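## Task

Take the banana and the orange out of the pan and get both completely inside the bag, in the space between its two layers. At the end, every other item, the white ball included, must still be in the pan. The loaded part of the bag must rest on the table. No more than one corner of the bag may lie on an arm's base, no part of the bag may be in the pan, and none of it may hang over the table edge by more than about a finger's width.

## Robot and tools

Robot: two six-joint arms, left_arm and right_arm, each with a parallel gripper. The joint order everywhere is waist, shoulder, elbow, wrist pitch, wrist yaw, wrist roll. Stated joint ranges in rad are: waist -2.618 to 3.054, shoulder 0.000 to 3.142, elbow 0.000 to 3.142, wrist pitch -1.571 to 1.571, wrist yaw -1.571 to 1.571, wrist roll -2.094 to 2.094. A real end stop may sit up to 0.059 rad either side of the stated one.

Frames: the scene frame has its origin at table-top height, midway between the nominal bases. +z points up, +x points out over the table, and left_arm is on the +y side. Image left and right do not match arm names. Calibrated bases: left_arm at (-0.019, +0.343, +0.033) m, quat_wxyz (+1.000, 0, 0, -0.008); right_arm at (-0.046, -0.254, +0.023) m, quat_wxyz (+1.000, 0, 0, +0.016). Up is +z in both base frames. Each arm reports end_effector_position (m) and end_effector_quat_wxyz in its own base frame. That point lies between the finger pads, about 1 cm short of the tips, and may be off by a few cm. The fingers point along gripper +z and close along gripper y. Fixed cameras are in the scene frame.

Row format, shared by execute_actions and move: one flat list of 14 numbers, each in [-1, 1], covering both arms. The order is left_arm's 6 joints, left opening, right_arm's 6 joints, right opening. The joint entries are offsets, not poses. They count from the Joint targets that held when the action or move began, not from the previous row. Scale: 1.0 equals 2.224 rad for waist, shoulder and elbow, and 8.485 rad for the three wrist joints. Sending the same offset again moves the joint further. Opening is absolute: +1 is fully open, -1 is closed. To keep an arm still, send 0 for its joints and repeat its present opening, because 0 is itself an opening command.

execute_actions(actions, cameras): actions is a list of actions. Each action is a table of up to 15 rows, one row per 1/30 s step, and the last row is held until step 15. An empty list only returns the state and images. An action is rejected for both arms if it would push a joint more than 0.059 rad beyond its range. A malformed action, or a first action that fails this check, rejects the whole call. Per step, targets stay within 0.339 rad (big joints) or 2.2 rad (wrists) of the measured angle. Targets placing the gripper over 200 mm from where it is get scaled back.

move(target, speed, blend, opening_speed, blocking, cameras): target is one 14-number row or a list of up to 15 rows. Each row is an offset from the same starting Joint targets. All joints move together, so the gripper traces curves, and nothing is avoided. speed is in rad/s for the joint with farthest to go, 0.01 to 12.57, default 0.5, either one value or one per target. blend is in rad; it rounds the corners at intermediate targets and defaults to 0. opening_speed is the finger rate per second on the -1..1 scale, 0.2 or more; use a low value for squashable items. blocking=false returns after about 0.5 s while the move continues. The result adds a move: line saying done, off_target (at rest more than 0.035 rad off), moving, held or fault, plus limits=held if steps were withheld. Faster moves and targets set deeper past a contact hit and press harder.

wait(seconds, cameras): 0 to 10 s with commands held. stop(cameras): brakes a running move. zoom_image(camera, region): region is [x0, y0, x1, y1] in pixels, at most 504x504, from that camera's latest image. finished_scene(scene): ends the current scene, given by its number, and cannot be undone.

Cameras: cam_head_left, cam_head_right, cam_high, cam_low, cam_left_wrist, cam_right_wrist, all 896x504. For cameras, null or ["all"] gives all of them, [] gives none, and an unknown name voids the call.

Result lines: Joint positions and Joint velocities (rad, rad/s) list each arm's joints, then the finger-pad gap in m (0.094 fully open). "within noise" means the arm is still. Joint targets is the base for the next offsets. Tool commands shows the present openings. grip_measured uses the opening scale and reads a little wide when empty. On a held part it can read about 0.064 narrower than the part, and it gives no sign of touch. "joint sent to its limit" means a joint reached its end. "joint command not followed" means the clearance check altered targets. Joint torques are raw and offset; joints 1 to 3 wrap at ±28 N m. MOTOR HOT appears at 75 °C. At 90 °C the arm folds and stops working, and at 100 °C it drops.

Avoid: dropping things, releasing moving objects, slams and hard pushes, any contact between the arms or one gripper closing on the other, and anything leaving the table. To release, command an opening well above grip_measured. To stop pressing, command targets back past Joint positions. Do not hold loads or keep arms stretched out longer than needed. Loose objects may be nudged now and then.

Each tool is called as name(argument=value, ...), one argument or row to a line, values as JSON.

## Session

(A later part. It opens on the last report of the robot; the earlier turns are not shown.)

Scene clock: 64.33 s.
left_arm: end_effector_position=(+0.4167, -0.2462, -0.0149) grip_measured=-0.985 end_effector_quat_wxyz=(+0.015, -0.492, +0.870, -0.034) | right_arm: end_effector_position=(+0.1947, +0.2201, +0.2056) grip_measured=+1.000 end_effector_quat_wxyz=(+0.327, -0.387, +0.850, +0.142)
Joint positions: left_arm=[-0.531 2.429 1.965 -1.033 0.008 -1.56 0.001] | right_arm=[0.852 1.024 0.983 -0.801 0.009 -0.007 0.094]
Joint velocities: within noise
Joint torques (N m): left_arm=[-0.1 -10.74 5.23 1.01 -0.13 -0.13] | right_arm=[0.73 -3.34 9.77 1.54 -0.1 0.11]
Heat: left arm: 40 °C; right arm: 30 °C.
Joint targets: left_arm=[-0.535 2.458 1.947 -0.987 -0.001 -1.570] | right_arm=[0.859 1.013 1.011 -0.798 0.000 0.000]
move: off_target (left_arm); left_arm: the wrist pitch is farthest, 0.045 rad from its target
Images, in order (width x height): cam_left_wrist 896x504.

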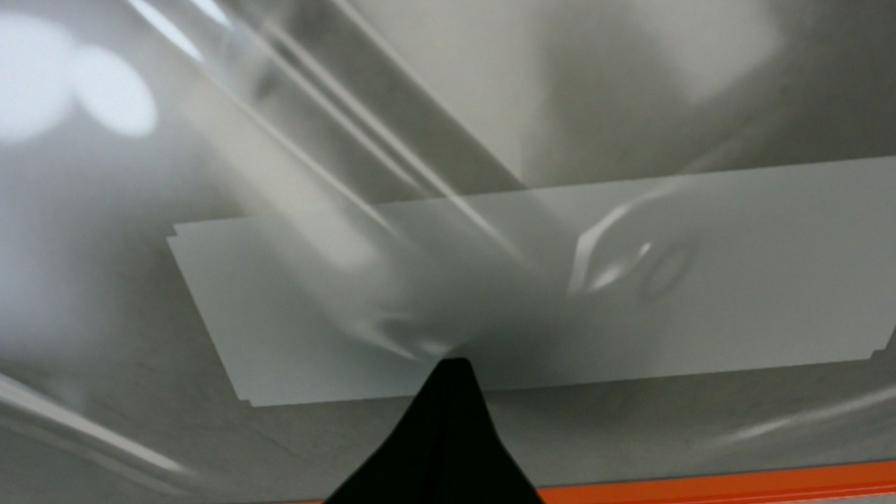

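move(
  target=[0,-0.019,0.061,-0.019,0,0,-1,0,0,0,0,0,0,1],
  speed=0.12,
  cameras=["cam_left_wrist","cam_right_wrist"],
)

Scene clock: 66.37 s.
left_arm: end_effector_position=(+0.4192, -0.2477, +0.0093) grip_measured=-0.985 end_effector_quat_wxyz=(+0.014, -0.492, +0.870, -0.032) | right_arm: end_effector_position=(+0.1947, +0.2201, +0.2056) grip_measured=+1.000 end_effector_quat_wxyz=(+0.327, -0.387, +0.850, +0.142)
Joint positions: left_arm=[-0.531 2.429 2.063 -1.136 0.008 -1.56 0.001] | right_arm=[0.852 1.024 0.983 -0.801 0.009 -0.007 0.094]
Joint velocities: within noise
Joint torques (N m): left_arm=[-0.12 -14.09 9.06 0.37 -0.14 -0.14] | right_arm=[0.73 -3.34 9.77 1.54 -0.11 0.11]
Heat: left arm: 39 °C; right arm: 30 °C.
Joint targets: left_arm=[-0.535 2.416 2.083 -1.149 -0.001 -1.570] | right_arm=[0.859 1.013 1.011 -0.798 0.000 0.000]
move: done
Images, in order (width x height): cam_left_wrist 896x504, cam_right_wrist 896x504.

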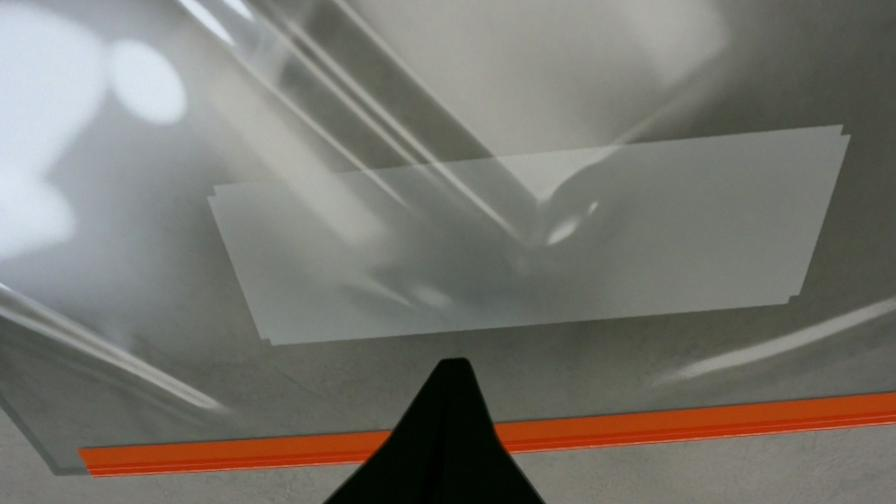

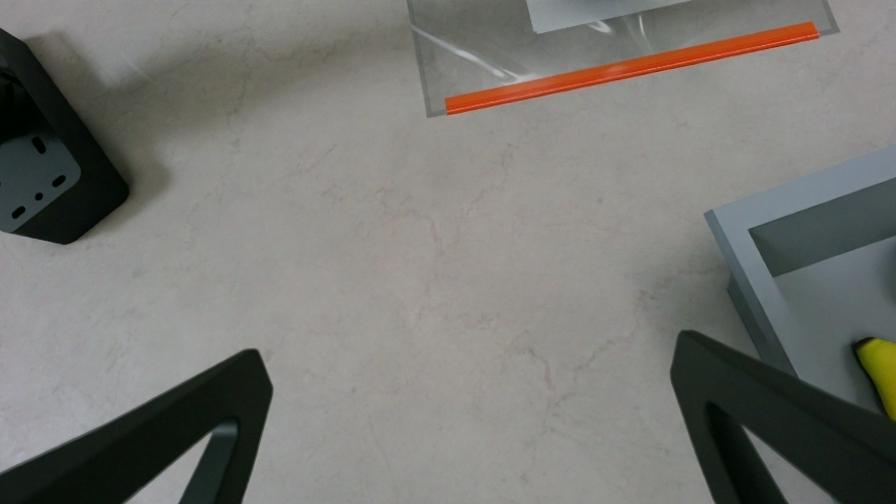

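move(
  target=[
    [0,0,0.05,-0.014,0,0,-1,0,0,0,0,0,0,1],
    [-0.0225,-0.179,-0.2644,0.0202,0,0.185,-0.1,0,0,0,0,0,0,1],
  ],
  speed=0.5,
  cameras=["cam_left_wrist"],
)

Scene clock: 72.67 s.
left_arm: end_effector_position=(+0.3273, -0.2153, +0.0257) grip_measured=-0.102 end_effector_quat_wxyz=(+0.017, +0.280, +0.960, -0.009) | right_arm: end_effector_position=(+0.1947, +0.2201, +0.2056) grip_measured=+1.000 end_effector_quat_wxyz=(+0.327, -0.387, +0.850, +0.142)
Joint positions: left_arm=[-0.579 2.052 1.505 -0.987 0.008 -0.012 0.042] | right_arm=[0.852 1.024 0.983 -0.801 0.009 -0.007 0.094]
Joint velocities: within noise
Joint torques (N m): left_arm=[-0.27 -12.86 5.76 0.59 -0.06 0.05] | right_arm=[0.7 -3.32 9.78 1.54 -0.11 0.11]
Heat: left arm: 41 °C; right arm: 31 °C.
Joint targets: left_arm=[-0.585 2.018 1.495 -0.977 -0.001 -0.001] | right_arm=[0.859 1.013 1.011 -0.798 0.000 0.000]
move: done
Images, in order (width x height): cam_left_wrist 896x504.

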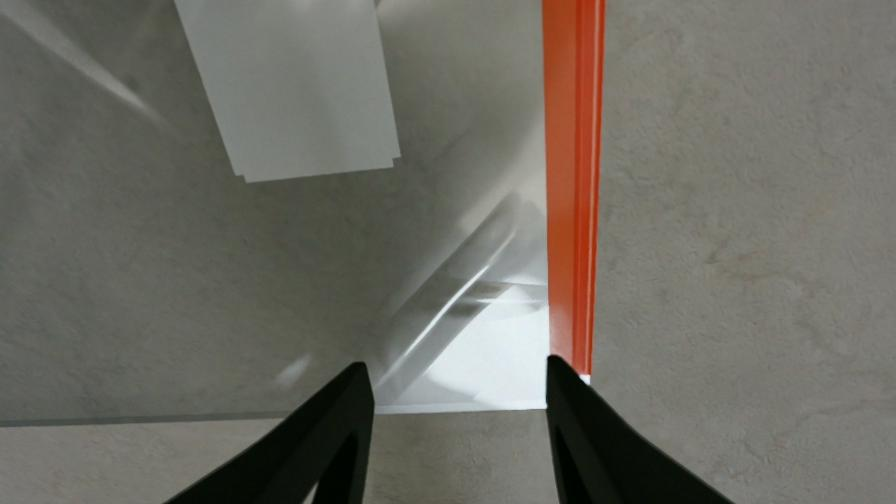

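move(
  target=[
    [0,0,0,0,0,0.0884,-0.1,0,0,0,0,0,0,1],
    [-0.005,0.0535,0.0071,0.0122,0,0.0884,-0.1,0,0,0,0,0,0,1],
  ],
  speed=0.3,
  cameras=["cam_left_wrist"],
)

Scene clock: 76.93 s.
left_arm: end_effector_position=(+0.3396, -0.2288, -0.0013) grip_measured=-0.102 end_effector_quat_wxyz=(+0.033, +0.616, +0.787, -0.001) | right_arm: end_effector_position=(+0.1947, +0.2201, +0.2056) grip_measured=+1.000 end_effector_quat_wxyz=(+0.327, -0.387, +0.850, +0.142)
Joint positions: left_arm=[-0.59 2.126 1.505 -0.884 0.008 0.738 0.042] | right_arm=[0.852 1.024 0.983 -0.801 0.009 -0.007 0.094]
Joint velocities: within noise
Joint torques (N m): left_arm=[-0.31 -9.85 7.19 0.68 -0.02 0.08] | right_arm=[0.7 -3.32 9.77 1.54 -0.1 0.11]
Heat: left arm: 41 °C; right arm: 31 °C.
Joint targets: left_arm=[-0.596 2.137 1.511 -0.873 -0.001 0.750] | right_arm=[0.859 1.013 1.011 -0.798 0.000 0.000]
move: done
Images, in order (width x height): cam_left_wrist 896x504.

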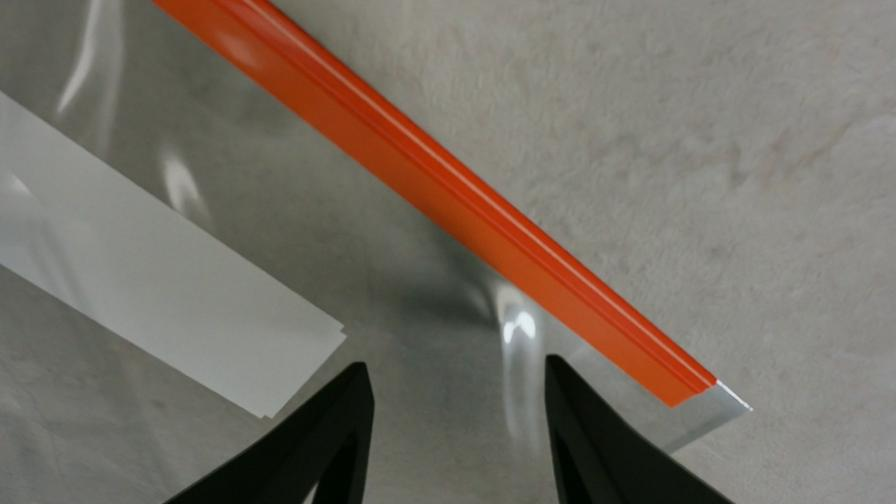

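move(
  target=[
    [0,0,0.03,-0.008,0,0,-0.1,0,0,0,0,0,0,1],
    [0.0225,0.1131,0.2282,-0.0303,0,0,-0.1,0,0,0,0,0,0,1],
  ],
  speed=0.3,
  cameras=["cam_left_wrist"],
)

Scene clock: 79.90 s.
left_arm: end_effector_position=(+0.4072, -0.2527, +0.0212) grip_measured=-0.102 end_effector_quat_wxyz=(+0.042, +0.601, +0.798, +0.000) | right_arm: end_effector_position=(+0.1947, +0.2201, +0.2056) grip_measured=+1.000 end_effector_quat_wxyz=(+0.327, -0.387, +0.850, +0.142)
Joint positions: left_arm=[-0.553 2.365 1.997 -1.118 0.008 0.739 0.042] | right_arm=[0.852 1.024 0.983 -0.801 0.009 -0.007 0.094]
Joint velocities: within noise
Joint torques (N m): left_arm=[0.73 -10.99 9.22 0.41 -0.02 0.05] | right_arm=[0.72 -3.34 9.76 1.54 -0.1 0.11]
Heat: left arm: 41 °C; right arm: 31 °C.
Joint targets: left_arm=[-0.546 2.388 2.018 -1.130 -0.001 0.750] | right_arm=[0.859 1.013 1.011 -0.798 0.000 0.000]
move: done
Images, in order (width x height): cam_left_wrist 896x504.

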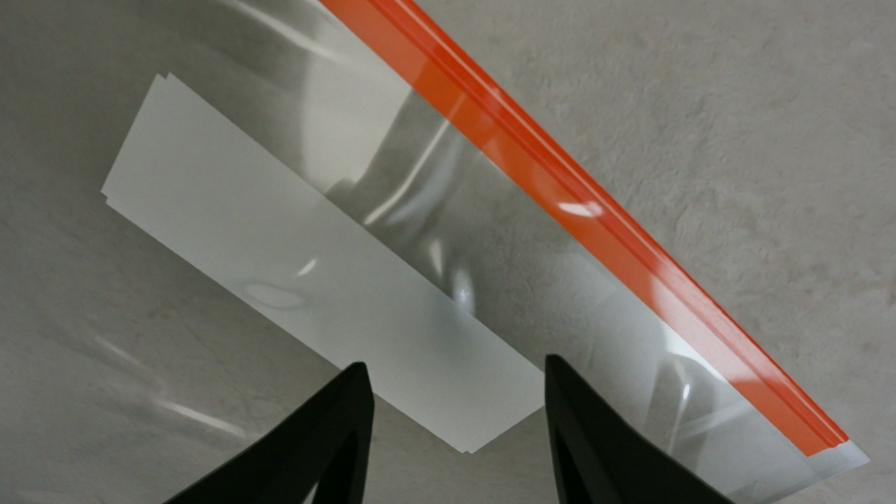

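move(
  target=[
    [0,0,0.02,-0.005,0,-0.2734,-1,0,0,0,0,0,0,1],
    [0,0.0166,-0.0432,0.0157,0,-0.2734,-1,0,0,0,0,0,0,1],
    [0,-0.0436,-0.1504,0.028,0,-0.2734,-1,0,0,0,0,0,0,1],
    [0,-0.0973,-0.2419,0.0379,0,-0.2734,-1,0,0,0,0,0,0,1],
  ],
  speed=0.3,
  cameras=["cam_left_wrist","cam_right_wrist","cam_head_left"],
)

Scene clock: 90.00 s.
left_arm: end_effector_position=(+0.4044, -0.2509, -0.0156) grip_measured=-0.985 end_effector_quat_wxyz=(+0.019, -0.482, +0.875, -0.041) | right_arm: end_effector_position=(+0.1947, +0.2201, +0.2056) grip_measured=+1.000 end_effector_quat_wxyz=(+0.327, -0.387, +0.850, +0.142)
Joint positions: left_arm=[-0.553 2.377 1.867 -0.971 0.008 -1.559 0.001] | right_arm=[0.852 1.024 0.983 -0.801 0.009 -0.007 0.094]
Joint velocities: left_arm=[0.007 -0.154 -0.305 0.212 -0.051 0.022 -0.001] | right_arm=[within noise]
Joint torques (N m): left_arm=[0.68 -12.52 4.26 0.3 -0.13 -0.11] | right_arm=[0.72 -3.34 9.77 1.55 -0.1 0.11]
Heat: left arm: 42 °C; right arm: 32 °C.
Joint targets: left_arm=[-0.546 2.369 1.823 -0.954 -0.001 -1.570] | right_arm=[0.859 1.013 1.011 -0.798 0.000 0.000]
move: unfinished (the simulator was too slow to fit another step into this call; the move has ended); path passed 2 of 4 targets; left_arm: the elbow is farthest, 0.387 rad from its target
Images, in order (width x height): cam_head_left 896x504, cam_left_wrist 896x504, cam_right_wrist 896x504.

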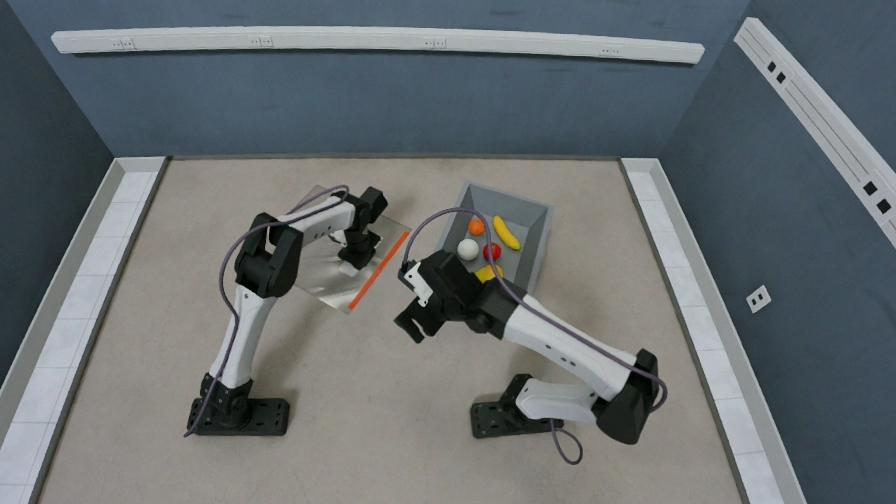

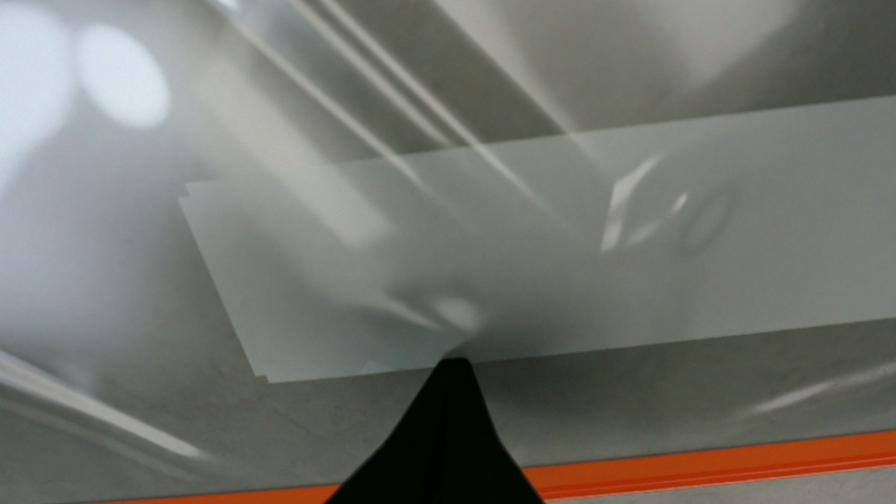

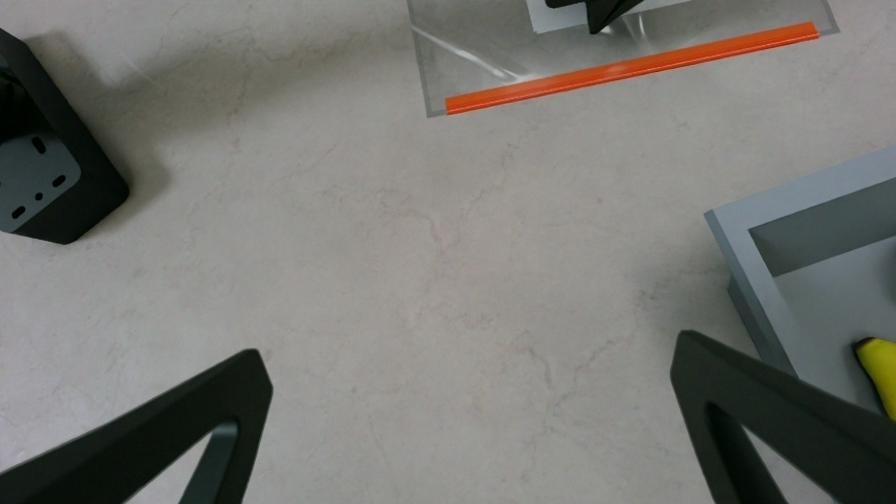

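move(
  target=[
    [0,-0.035,-0.0627,0.0072,0,0,-1,0,0,0,0,0,0,1],
    [0,-0.0887,-0.1542,0.0171,0,0,-1,0,0,0,0,0,0,1],
  ],
  speed=0.25,
  cameras=["cam_left_wrist","cam_right_wrist"],
)

Scene clock: 91.93 s.
left_arm: end_effector_position=(+0.3678, -0.2284, -0.0164) grip_measured=-0.985 end_effector_quat_wxyz=(+0.030, -0.481, +0.874, -0.061) | right_arm: end_effector_position=(+0.1947, +0.2201, +0.2056) grip_measured=+1.000 end_effector_quat_wxyz=(+0.327, -0.387, +0.850, +0.142)
Joint positions: left_arm=[-0.553 2.173 1.509 -0.77 0.008 -1.559 0.001] | right_arm=[0.852 1.024 0.983 -0.801 0.009 -0.007 0.094]
Joint velocities: within noise
Joint torques (N m): left_arm=[0.7 -11.14 3.78 0.22 -0.14 -0.13] | right_arm=[0.7 -3.34 9.77 1.54 -0.1 0.11]
Heat: left arm: 42 °C; right arm: 32 °C.
Joint targets: left_arm=[-0.546 2.172 1.480 -0.809 -0.001 -1.570] | right_arm=[0.859 1.013 1.011 -0.798 0.000 0.000]
move: off_target (left_arm); left_arm: the wrist pitch is farthest, 0.038 rad from its target
Images, in order (width x height): cam_left_wrist 896x504, cam_right_wrist 896x504.

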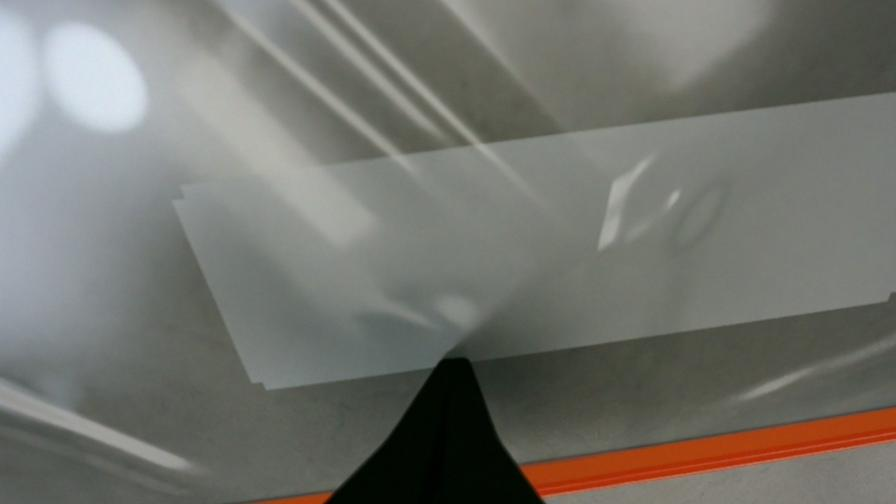

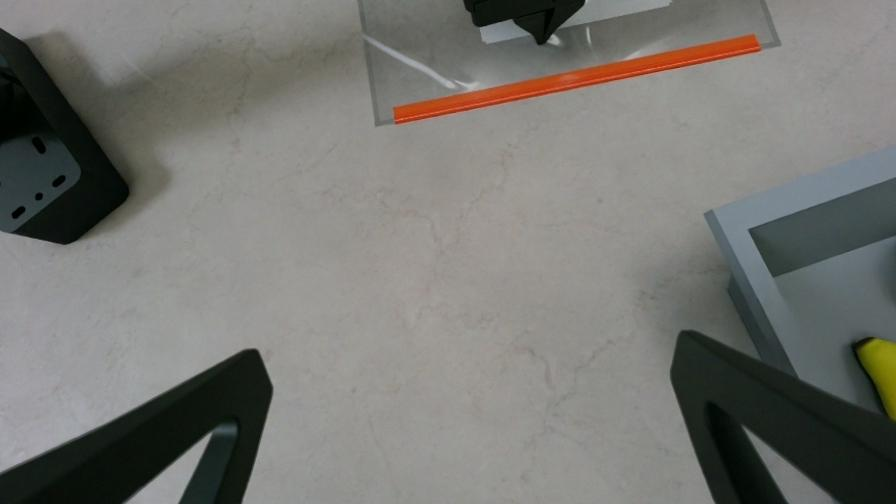

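move(
  target=[0,0.0428,0.1808,-0.0443,0,0,0.1,0,0,0,0,0,0,1],
  speed=0.3,
  cameras=["cam_left_wrist"],
)

Scene clock: 94.40 s.
left_arm: end_effector_position=(+0.3726, -0.2314, +0.0389) grip_measured=+0.099 end_effector_quat_wxyz=(+0.001, -0.483, +0.876, -0.010) | right_arm: end_effector_position=(+0.1947, +0.2201, +0.2056) grip_measured=+1.000 end_effector_quat_wxyz=(+0.327, -0.387, +0.850, +0.142)
Joint positions: left_arm=[-0.553 2.243 1.862 -1.172 0.008 -1.56 0.052] | right_arm=[0.852 1.024 0.983 -0.801 0.009 -0.007 0.094]
Joint velocities: within noise
Joint torques (N m): left_arm=[0.75 -9.95 8.77 0.25 -0.14 -0.13] | right_arm=[0.7 -3.33 9.76 1.55 -0.1 0.11]
Heat: left arm: 42 °C; right arm: 32 °C.
Joint targets: left_arm=[-0.546 2.267 1.882 -1.185 -0.001 -1.570] | right_arm=[0.859 1.013 1.011 -0.798 0.000 0.000]
move: done
Images, in order (width x height): cam_left_wrist 896x504.

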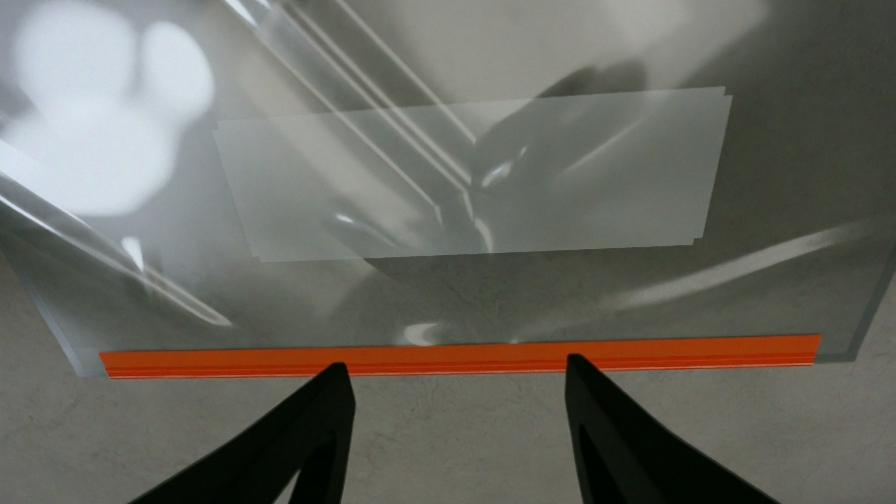

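move(
  target=[
    [-0.011,0.0236,-0.0558,0.0207,0,0,0.1,0,0,0,0,0,0,1],
    [-0.011,0.0236,-0.0558,0.0207,0,0,-1,0,0,0,0,0,0,1],
  ],
  speed=0.15,
  opening_speed=0.4,
  cameras=["cam_left_wrist"],
)

Scene clock: 99.60 s.
left_arm: end_effector_position=(+0.3729, -0.2375, -0.0084) grip_measured=-0.985 end_effector_quat_wxyz=(+0.001, -0.478, +0.879, -0.010) | right_arm: end_effector_position=(+0.1947, +0.2201, +0.2056) grip_measured=+1.000 end_effector_quat_wxyz=(+0.327, -0.387, +0.850, +0.142)
Joint positions: left_arm=[-0.564 2.3 1.767 -1.018 0.008 -1.56 0.001] | right_arm=[0.852 1.024 0.983 -0.801 0.009 -0.007 0.094]
Joint velocities: within noise
Joint torques (N m): left_arm=[-0.29 -10.44 5.81 0.47 -0.14 -0.14] | right_arm=[0.69 -3.32 9.76 1.54 -0.1 0.12]
Heat: left arm: 41 °C; right arm: 32 °C.
Joint targets: left_arm=[-0.571 2.320 1.757 -1.009 -0.001 -1.570] | right_arm=[0.859 1.013 1.011 -0.798 0.000 0.000]
move: done
Images, in order (width x height): cam_left_wrist 896x504.

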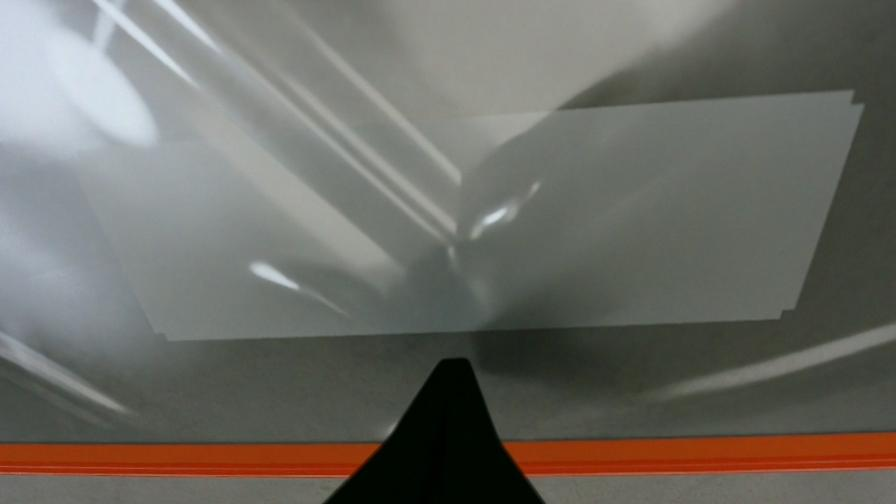

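move(
  target=[
    [0,0,0,0,0,0,0.15,0,0,0,0,0,0,1],
    [0,0.0035,-0.0082,0.003,0,0,0.15,0,0,0,0,0,0,1],
    [0,0.0035,-0.0082,0.003,0,0,-1,0,0,0,0,0,0,1],
  ],
  speed=0.1,
  opening_speed=0.5,
  cameras=["cam_left_wrist"],
)

Scene clock: 105.67 s.
left_arm: end_effector_position=(+0.3728, -0.2374, -0.0150) grip_measured=-0.985 end_effector_quat_wxyz=(+0.002, -0.478, +0.878, -0.011) | right_arm: end_effector_position=(+0.1947, +0.2201, +0.2056) grip_measured=+1.000 end_effector_quat_wxyz=(+0.327, -0.387, +0.850, +0.142)
Joint positions: left_arm=[-0.564 2.306 1.749 -0.993 0.008 -1.56 0.001] | right_arm=[0.852 1.024 0.983 -0.801 0.009 -0.007 0.094]
Joint velocities: within noise
Joint torques (N m): left_arm=[-0.29 -10.37 5.68 0.49 -0.15 -0.13] | right_arm=[0.7 -3.33 9.78 1.54 -0.1 0.11]
Heat: left arm: 40 °C; right arm: 32 °C.
Joint targets: left_arm=[-0.571 2.328 1.739 -0.984 -0.001 -1.570] | right_arm=[0.859 1.013 1.011 -0.798 0.000 0.000]
move: done
Images, in order (width x height): cam_left_wrist 896x504.

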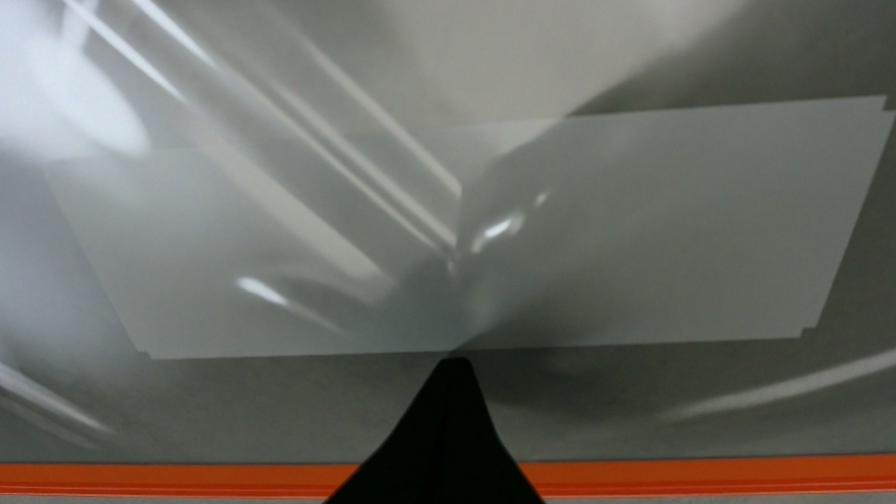

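move(
  target=[
    [0,0,0,0,0,0,0.15,0,0,0,0,0,0,1],
    [0,0.0035,-0.0082,0.003,0,0,0.15,0,0,0,0,0,0,1],
    [0,0.0035,-0.0082,0.003,0,0,-1,0,0,0,0,0,0,1],
  ],
  speed=0.1,
  opening_speed=0.5,
  cameras=["cam_left_wrist","cam_right_wrist"],
)

Scene clock: 111.63 s.
left_arm: end_effector_position=(+0.3748, -0.2387, -0.0161) grip_measured=-0.985 end_effector_quat_wxyz=(+0.004, -0.478, +0.878, -0.016) | right_arm: end_effector_position=(+0.1947, +0.2201, +0.2056) grip_measured=+1.000 end_effector_quat_wxyz=(+0.327, -0.387, +0.850, +0.142)
Joint positions: left_arm=[-0.564 2.306 1.745 -0.977 0.008 -1.56 0.001] | right_arm=[0.852 1.024 0.983 -0.801 0.009 -0.007 0.094]
Joint velocities: within noise
Joint torques (N m): left_arm=[-0.28 -9.73 4.41 0.62 -0.13 -0.12] | right_arm=[0.69 -3.32 9.8 1.55 -0.11 0.12]
Heat: left arm: 40 °C; right arm: 32 °C.
Joint targets: left_arm=[-0.571 2.335 1.721 -0.958 -0.001 -1.570] | right_arm=[0.859 1.013 1.011 -0.798 0.000 0.000]
move: done
Images, in order (width x height): cam_left_wrist 896x504, cam_right_wrist 896x504.

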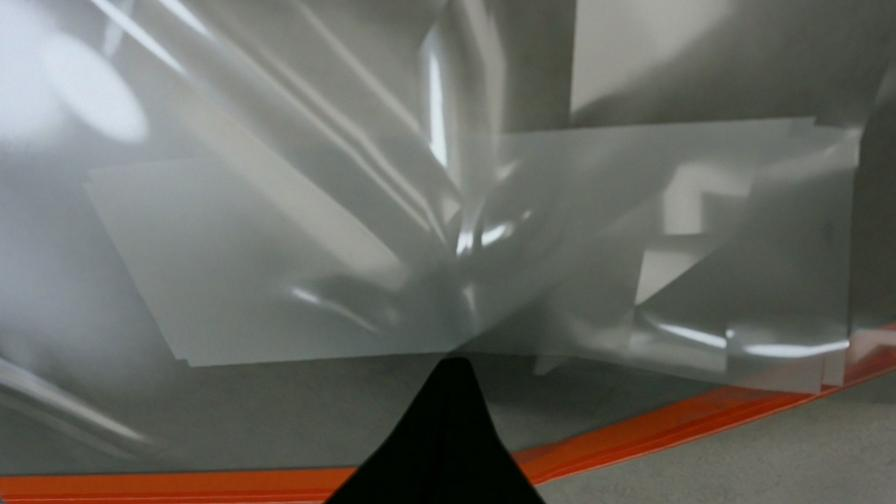

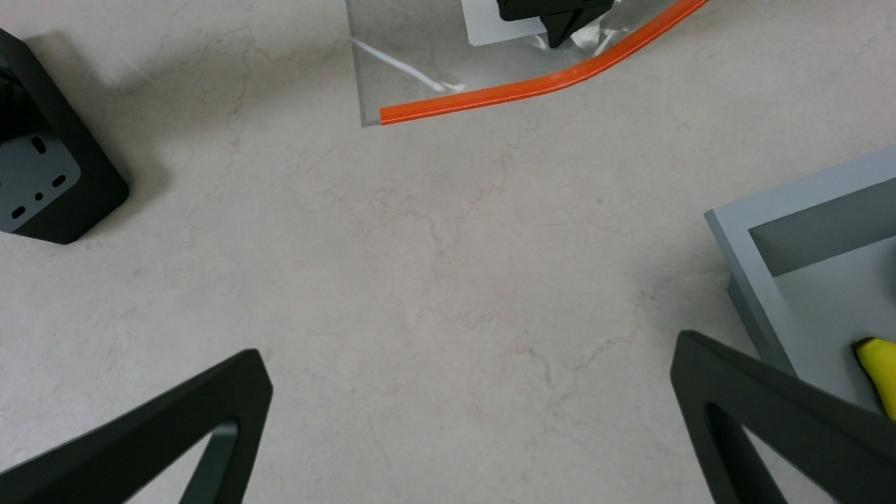

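move(
  target=[0,-0.015,0.065,-0.02,0,0,-1,0,0,0,0,0,0,1],
  speed=0.12,
  cameras=["cam_left_wrist","cam_right_wrist"],
)

Scene clock: 113.90 s.
left_arm: end_effector_position=(+0.3729, -0.2375, +0.0084) grip_measured=-0.985 end_effector_quat_wxyz=(-0.005, -0.478, +0.879, +0.000) | right_arm: end_effector_position=(+0.1947, +0.2201, +0.2056) grip_measured=+1.000 end_effector_quat_wxyz=(+0.327, -0.387, +0.850, +0.142)
Joint positions: left_arm=[-0.564 2.306 1.846 -1.115 0.008 -1.56 0.001] | right_arm=[0.852 1.024 0.983 -0.801 0.009 -0.007 0.094]
Joint velocities: within noise
Joint torques (N m): left_arm=[-0.31 -12.4 8.73 0.14 -0.14 -0.14] | right_arm=[0.72 -3.34 9.77 1.55 -0.1 0.11]
Heat: left arm: 40 °C; right arm: 33 °C.
Joint targets: left_arm=[-0.571 2.302 1.866 -1.128 -0.001 -1.570] | right_arm=[0.859 1.013 1.011 -0.798 0.000 0.000]
move: done
Images, in order (width x height): cam_left_wrist 896x504, cam_right_wrist 896x504.

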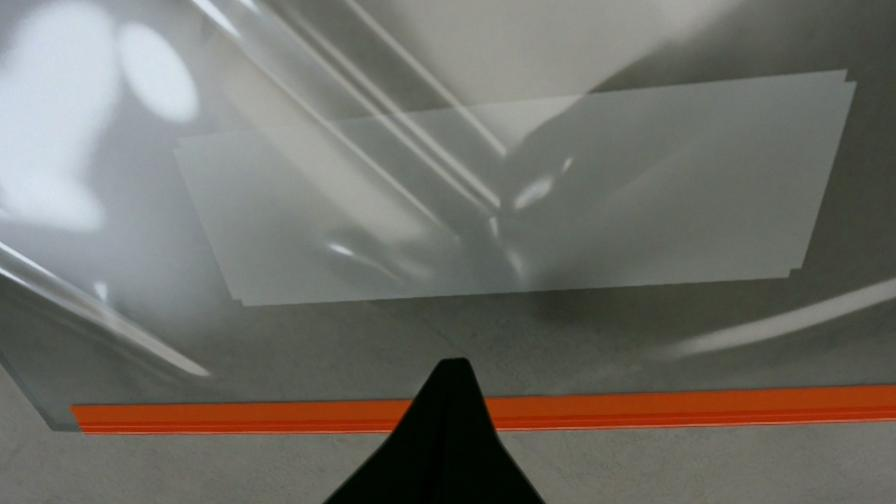

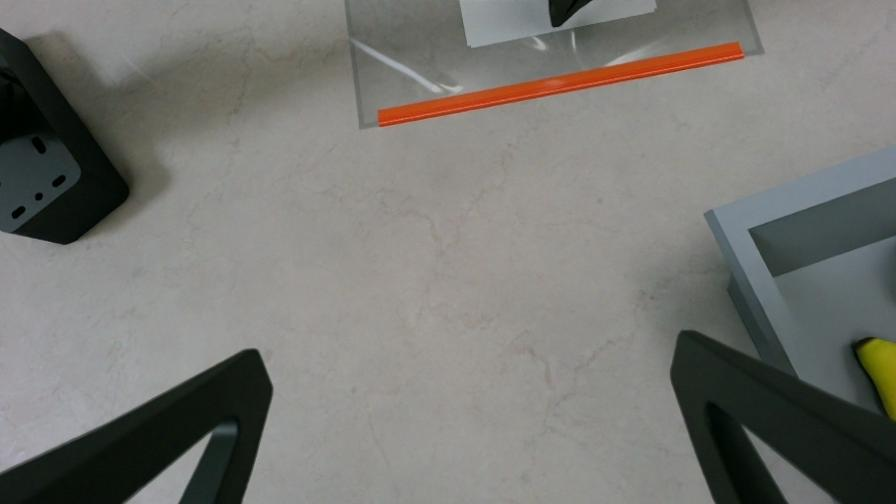

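move(
  target=[
    [0,0,0.04,-0.01,0,0.2776,-0.1,0,0,0,0,0,0,1],
    [0.0275,0.006,0.045,-0.01,0,0.2776,-0.1,0,0,0,0,0,0,1],
  ],
  speed=0.6,
  cameras=["cam_left_wrist"],
)

Scene clock: 119.47 s.
left_arm: end_effector_position=(+0.3928, -0.2188, +0.0331) grip_measured=-0.102 end_effector_quat_wxyz=(+0.005, +0.597, +0.803, -0.003) | right_arm: end_effector_position=(+0.1947, +0.2201, +0.2056) grip_measured=+1.000 end_effector_quat_wxyz=(+0.327, -0.387, +0.850, +0.142)
Joint positions: left_arm=[-0.505 2.306 1.946 -1.201 0.008 0.773 0.042] | right_arm=[0.852 1.024 0.983 -0.801 0.009 -0.007 0.094]
Joint velocities: within noise
Joint torques (N m): left_arm=[-0.1 -11.54 8.91 0.26 -0.03 0.06] | right_arm=[0.72 -3.33 9.78 1.55 -0.11 0.11]
Heat: left arm: 40 °C; right arm: 33 °C.
Joint targets: left_arm=[-0.509 2.315 1.966 -1.212 0.000 0.785] | right_arm=[0.859 1.013 1.011 -0.798 0.000 0.000]
move: done
Images, in order (width x height): cam_left_wrist 896x504.

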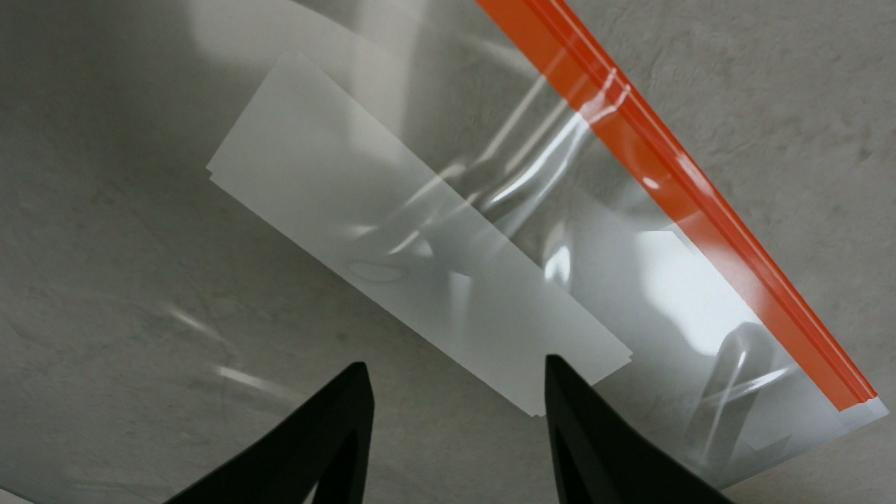

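move(
  target=[-0.0402,0.019,-0.0223,0.0098,0,-0.2776,0.0,0,0,0,0,0,0,1],
  speed=0.6,
  cameras=["cam_left_wrist"],
)

Scene clock: 125.00 s.
left_arm: end_effector_position=(+0.3784, -0.2562, +0.0161) grip_measured=-0.002 end_effector_quat_wxyz=(+0.002, -0.464, +0.885, -0.012) | right_arm: end_effector_position=(+0.1947, +0.2201, +0.2056) grip_measured=+1.000 end_effector_quat_wxyz=(+0.327, -0.387, +0.850, +0.142)
Joint positions: left_arm=[-0.592 2.335 1.926 -1.14 0.008 -1.559 0.047] | right_arm=[0.852 1.024 0.983 -0.801 0.009 -0.007 0.094]
Joint velocities: within noise
Joint torques (N m): left_arm=[-0.32 -10.59 5.86 0.5 -0.15 -0.13] | right_arm=[0.7 -3.34 9.77 1.55 -0.1 0.11]
Heat: left arm: 41 °C; right arm: 33 °C.
Joint targets: left_arm=[-0.599 2.357 1.916 -1.130 0.000 -1.570] | right_arm=[0.859 1.013 1.011 -0.798 0.000 0.000]
move: done
Images, in order (width x height): cam_left_wrist 896x504.

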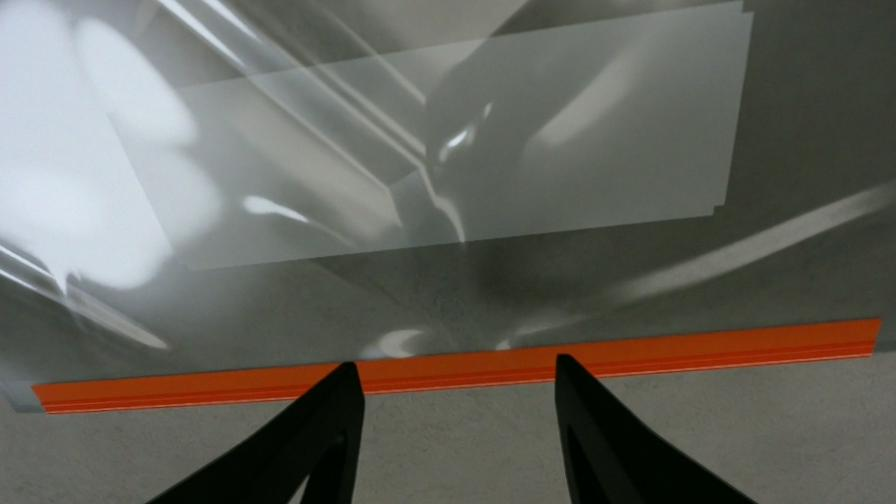

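move(
  target=[
    [-0.0099,0.0157,-0.0291,0.0119,0,0,0.0,0,0,0,0,0,0,1],
    [-0.0099,0.0157,-0.0291,0.0119,0,0,-1,0,0,0,0,0,0,1],
  ],
  speed=0.12,
  opening_speed=0.4,
  cameras=["cam_left_wrist"],
)

Scene clock: 129.50 s.
left_arm: end_effector_position=(+0.3741, -0.2655, -0.0148) grip_measured=-0.985 end_effector_quat_wxyz=(+0.003, -0.455, +0.890, -0.013) | right_arm: end_effector_position=(+0.1947, +0.2201, +0.2056) grip_measured=+1.000 end_effector_quat_wxyz=(+0.327, -0.387, +0.850, +0.142)
Joint positions: left_arm=[-0.614 2.37 1.862 -1.038 0.007 -1.559 0.001] | right_arm=[0.852 1.024 0.983 -0.801 0.009 -0.007 0.094]
Joint velocities: within noise
Joint torques (N m): left_arm=[-0.32 -10.73 5.68 0.49 -0.13 -0.14] | right_arm=[0.73 -3.33 9.76 1.55 -0.1 0.11]
Heat: left arm: 42 °C; right arm: 33 °C.
Joint targets: left_arm=[-0.621 2.392 1.852 -1.028 -0.001 -1.570] | right_arm=[0.859 1.013 1.011 -0.798 0.000 0.000]
move: done
Images, in order (width x height): cam_left_wrist 896x504.

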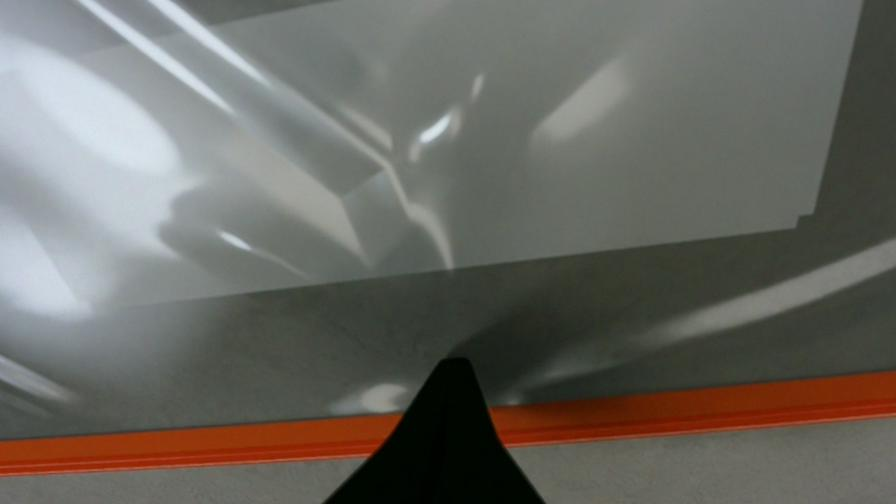

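move(
  target=[
    [0,0,0,0,0,0,-0.2,0,0,0,0,0,0,1],
    [0,0.0018,-0.0042,0.0015,0,0,-0.2,0,0,0,0,0,0,1],
    [0,0.0018,-0.0042,0.0015,0,0,-1,0,0,0,0,0,0,1],
  ],
  speed=0.1,
  opening_speed=0.5,
  cameras=["cam_left_wrist"],
)

Scene clock: 134.07 s.
left_arm: end_effector_position=(+0.3744, -0.2657, -0.0154) grip_measured=-0.985 end_effector_quat_wxyz=(+0.003, -0.455, +0.890, -0.014) | right_arm: end_effector_position=(+0.1947, +0.2201, +0.2056) grip_measured=+1.000 end_effector_quat_wxyz=(+0.327, -0.387, +0.850, +0.142)
Joint positions: left_arm=[-0.614 2.37 1.86 -1.033 0.007 -1.559 0.001] | right_arm=[0.852 1.024 0.983 -0.801 0.009 -0.007 0.094]
Joint velocities: within noise
Joint torques (N m): left_arm=[-0.32 -10.41 5 0.58 -0.13 -0.14] | right_arm=[0.73 -3.32 9.77 1.54 -0.11 0.11]
Heat: left arm: 43 °C; right arm: 33 °C.
Joint targets: left_arm=[-0.621 2.396 1.842 -1.016 -0.001 -1.570] | right_arm=[0.859 1.013 1.011 -0.798 0.000 0.000]
move: done
Images, in order (width x height): cam_left_wrist 896x504.

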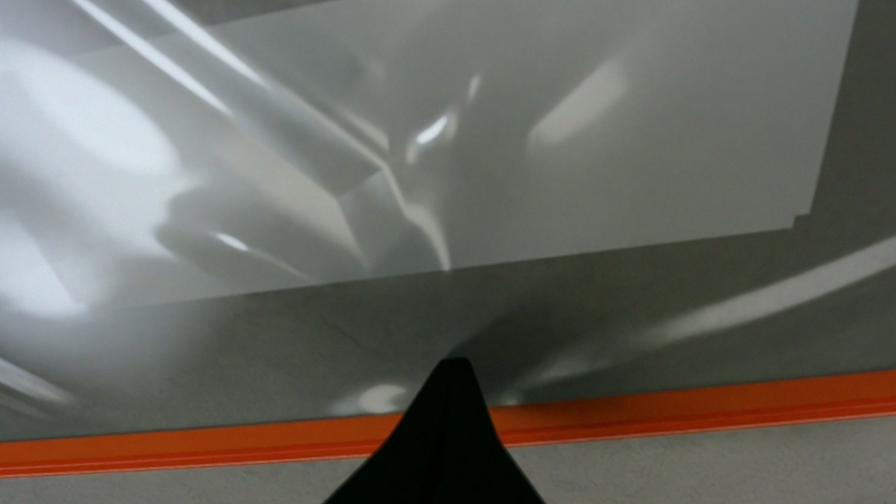

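move(
  target=[
    [0,0,0,0,0,0,0,0,0,0,0,0,0,1],
    [0,0.0022,-0.0052,0.0019,0,0,0,0,0,0,0,0,0,1],
    [0,0.0022,-0.0052,0.0019,0,0,-1,0,0,0,0,0,0,1],
  ],
  speed=0.1,
  opening_speed=0.5,
  cameras=["cam_left_wrist"],
)

Scene clock: 139.37 s.
left_arm: end_effector_position=(+0.3753, -0.2663, -0.0159) grip_measured=-0.985 end_effector_quat_wxyz=(+0.004, -0.455, +0.890, -0.016) | right_arm: end_effector_position=(+0.1947, +0.2201, +0.2056) grip_measured=+1.000 end_effector_quat_wxyz=(+0.327, -0.387, +0.850, +0.143)
Joint positions: left_arm=[-0.614 2.37 1.857 -1.026 0.007 -1.56 0.001] | right_arm=[0.852 1.024 0.983 -0.801 0.009 -0.006 0.094]
Joint velocities: within noise
Joint torques (N m): left_arm=[-0.28 -10.06 4.16 0.7 -0.13 -0.14] | right_arm=[0.72 -3.33 9.76 1.55 -0.11 0.11]
Heat: left arm: 43 °C; right arm: 33 °C.
Joint targets: left_arm=[-0.621 2.401 1.831 -1.000 -0.001 -1.570] | right_arm=[0.859 1.013 1.011 -0.798 0.000 0.000]
move: done
Images, in order (width x height): cam_left_wrist 896x504.

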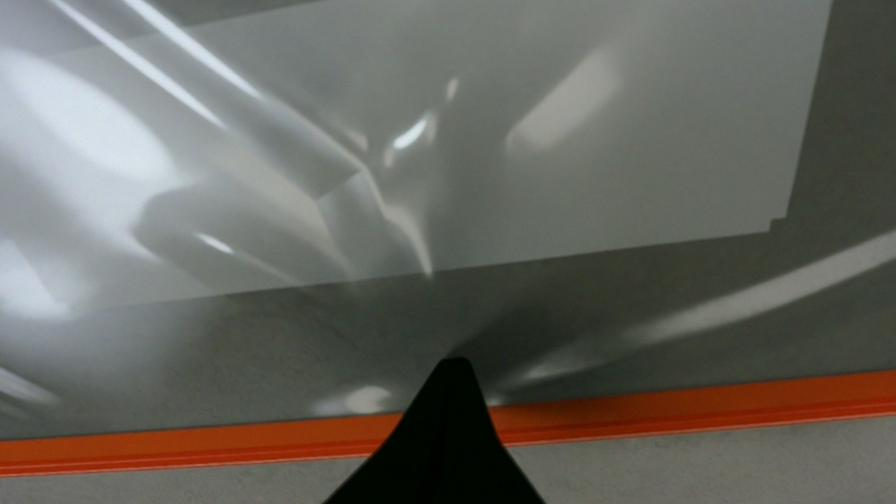

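move(
  target=[
    [0,-0.01,0.06,-0.016,0,0,-1,0,0,0,0,0,0,1],
    [0.005,0.0522,0.2247,-0.0369,0,0.1497,-0.3,0,0,0,0,0,0,1],
  ],
  speed=0.5,
  cameras=["cam_left_wrist"],
)

Scene clock: 144.63 s.
left_arm: end_effector_position=(+0.4105, -0.2912, +0.0423) grip_measured=-0.302 end_effector_quat_wxyz=(+0.037, +0.151, +0.988, -0.022) | right_arm: end_effector_position=(+0.1947, +0.2201, +0.2056) grip_measured=+1.000 end_effector_quat_wxyz=(+0.327, -0.387, +0.850, +0.143)
Joint positions: left_arm=[-0.614 2.493 2.309 -1.301 0.007 -0.311 0.033] | right_arm=[0.852 1.024 0.983 -0.801 0.009 -0.006 0.094]
Joint velocities: within noise
Joint torques (N m): left_arm=[0.57 -11.62 9.24 0.47 -0.08 0.06] | right_arm=[0.73 -3.33 9.77 1.55 -0.1 0.12]
Heat: left arm: 44 °C; right arm: 33 °C.
Joint targets: left_arm=[-0.610 2.517 2.330 -1.313 -0.001 -0.300] | right_arm=[0.859 1.013 1.011 -0.798 0.000 0.000]
move: done
Images, in order (width x height): cam_left_wrist 896x504.

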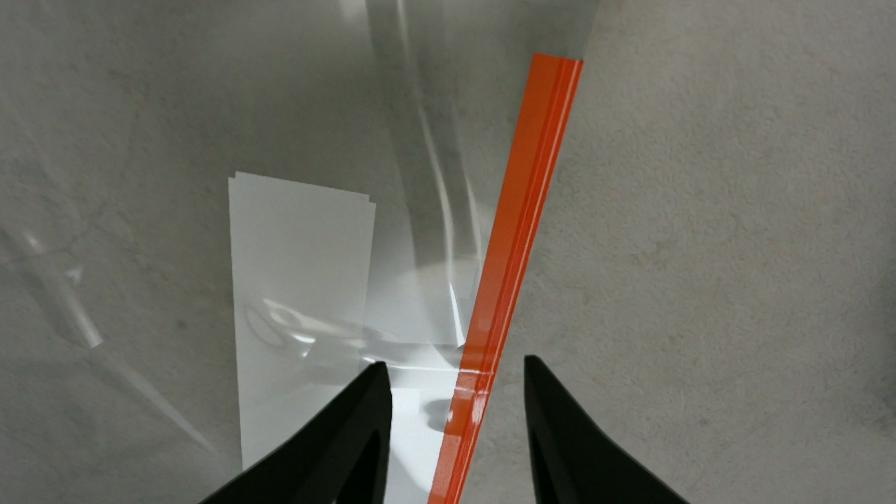

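move(
  target=[
    [0.0108,-0.0469,-0.1153,0.0356,0,0,-0.35,0,0,0,0,0,0,1],
    [0.0108,-0.0319,-0.1608,0.0515,0,0,-0.35,0,0,0,0,0,0,1],
  ],
  speed=0.2,
  cameras=["cam_left_wrist"],
)

Scene clock: 148.13 s.
left_arm: end_effector_position=(+0.4289, -0.2901, -0.0133) grip_measured=-0.348 end_effector_quat_wxyz=(+0.087, +0.140, +0.985, -0.046) | right_arm: end_effector_position=(+0.1947, +0.2201, +0.2056) grip_measured=+1.000 end_effector_quat_wxyz=(+0.327, -0.387, +0.850, +0.143)
Joint positions: left_arm=[-0.592 2.45 1.994 -0.918 0.007 -0.311 0.031] | right_arm=[0.852 1.024 0.983 -0.801 0.009 -0.006 0.094]
Joint velocities: within noise
Joint torques (N m): left_arm=[0.72 -13.7 5.15 1.33 -0.08 0.06] | right_arm=[0.73 -3.33 9.76 1.55 -0.11 0.11]
Heat: left arm: 45 °C; right arm: 34 °C.
Joint targets: left_arm=[-0.586 2.447 1.973 -0.876 -0.001 -0.300] | right_arm=[0.859 1.013 1.011 -0.798 0.000 0.000]
move: off_target (left_arm); left_arm: the wrist pitch is farthest, 0.042 rad from its target
Images, in order (width x height): cam_left_wrist 896x504.

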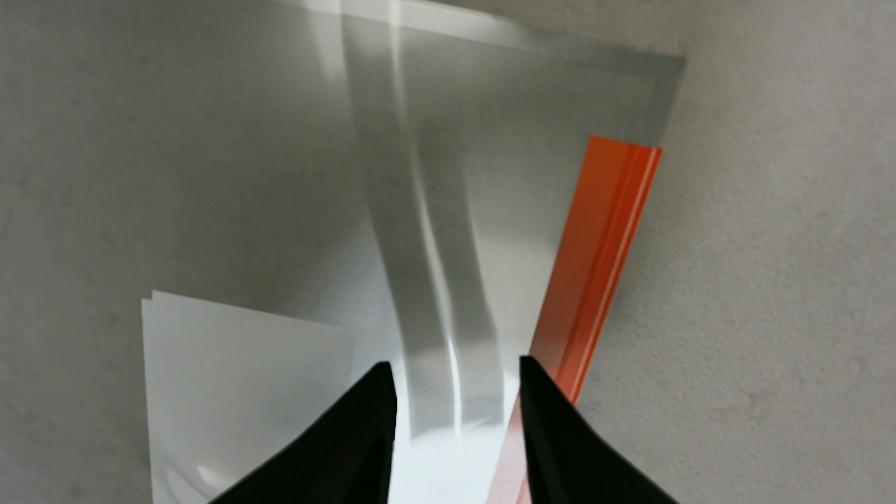

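Perfect straddle. Close, pressing slightly.

move(
  target=[
    [0,0.0015,-0.005,0.0015,0,0,-0.35,0,0,0,0,0,0,1],
    [0,0.0015,-0.005,0.0015,0,0,-1,0,0,0,0,0,0,1],
  ],
  speed=0.1,
  opening_speed=0.3,
  cameras=["cam_left_wrist"],
)

Scene clock: 151.40 s.
left_arm: end_effector_position=(+0.4362, -0.2899, -0.0130) grip_measured=-0.985 end_effector_quat_wxyz=(+0.103, +0.137, +0.984, -0.048) | right_arm: end_effector_position=(+0.1947, +0.2201, +0.2056) grip_measured=+1.000 end_effector_quat_wxyz=(+0.327, -0.387, +0.850, +0.143)
Joint positions: left_arm=[-0.588 2.446 1.981 -0.88 -0.003 -0.311 0.001] | right_arm=[0.852 1.024 0.983 -0.801 0.009 -0.006 0.094]
Joint velocities: within noise
Joint torques (N m): left_arm=[0.36 -13.14 5.42 1.1 0.01 0.06] | right_arm=[0.7 -3.34 9.77 1.55 -0.1 0.11]
Heat: left arm: 45 °C; right arm: 34 °C.
Joint targets: left_arm=[-0.586 2.450 1.962 -0.863 0.000 -0.300] | right_arm=[0.859 1.013 1.011 -0.798 0.000 0.000]
move: done; target 2's new numbers were sent with left_arm's wrist pitch 0.046 rad from that target
Images, in order (width x height): cam_left_wrist 896x504.

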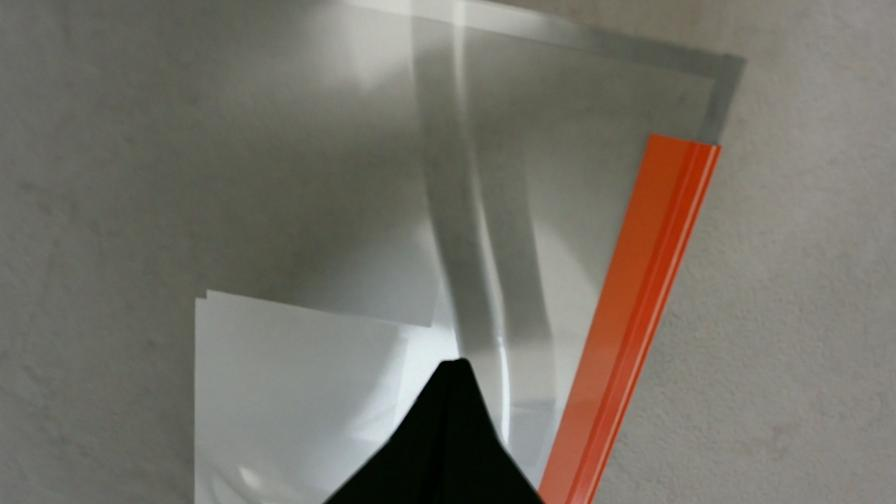

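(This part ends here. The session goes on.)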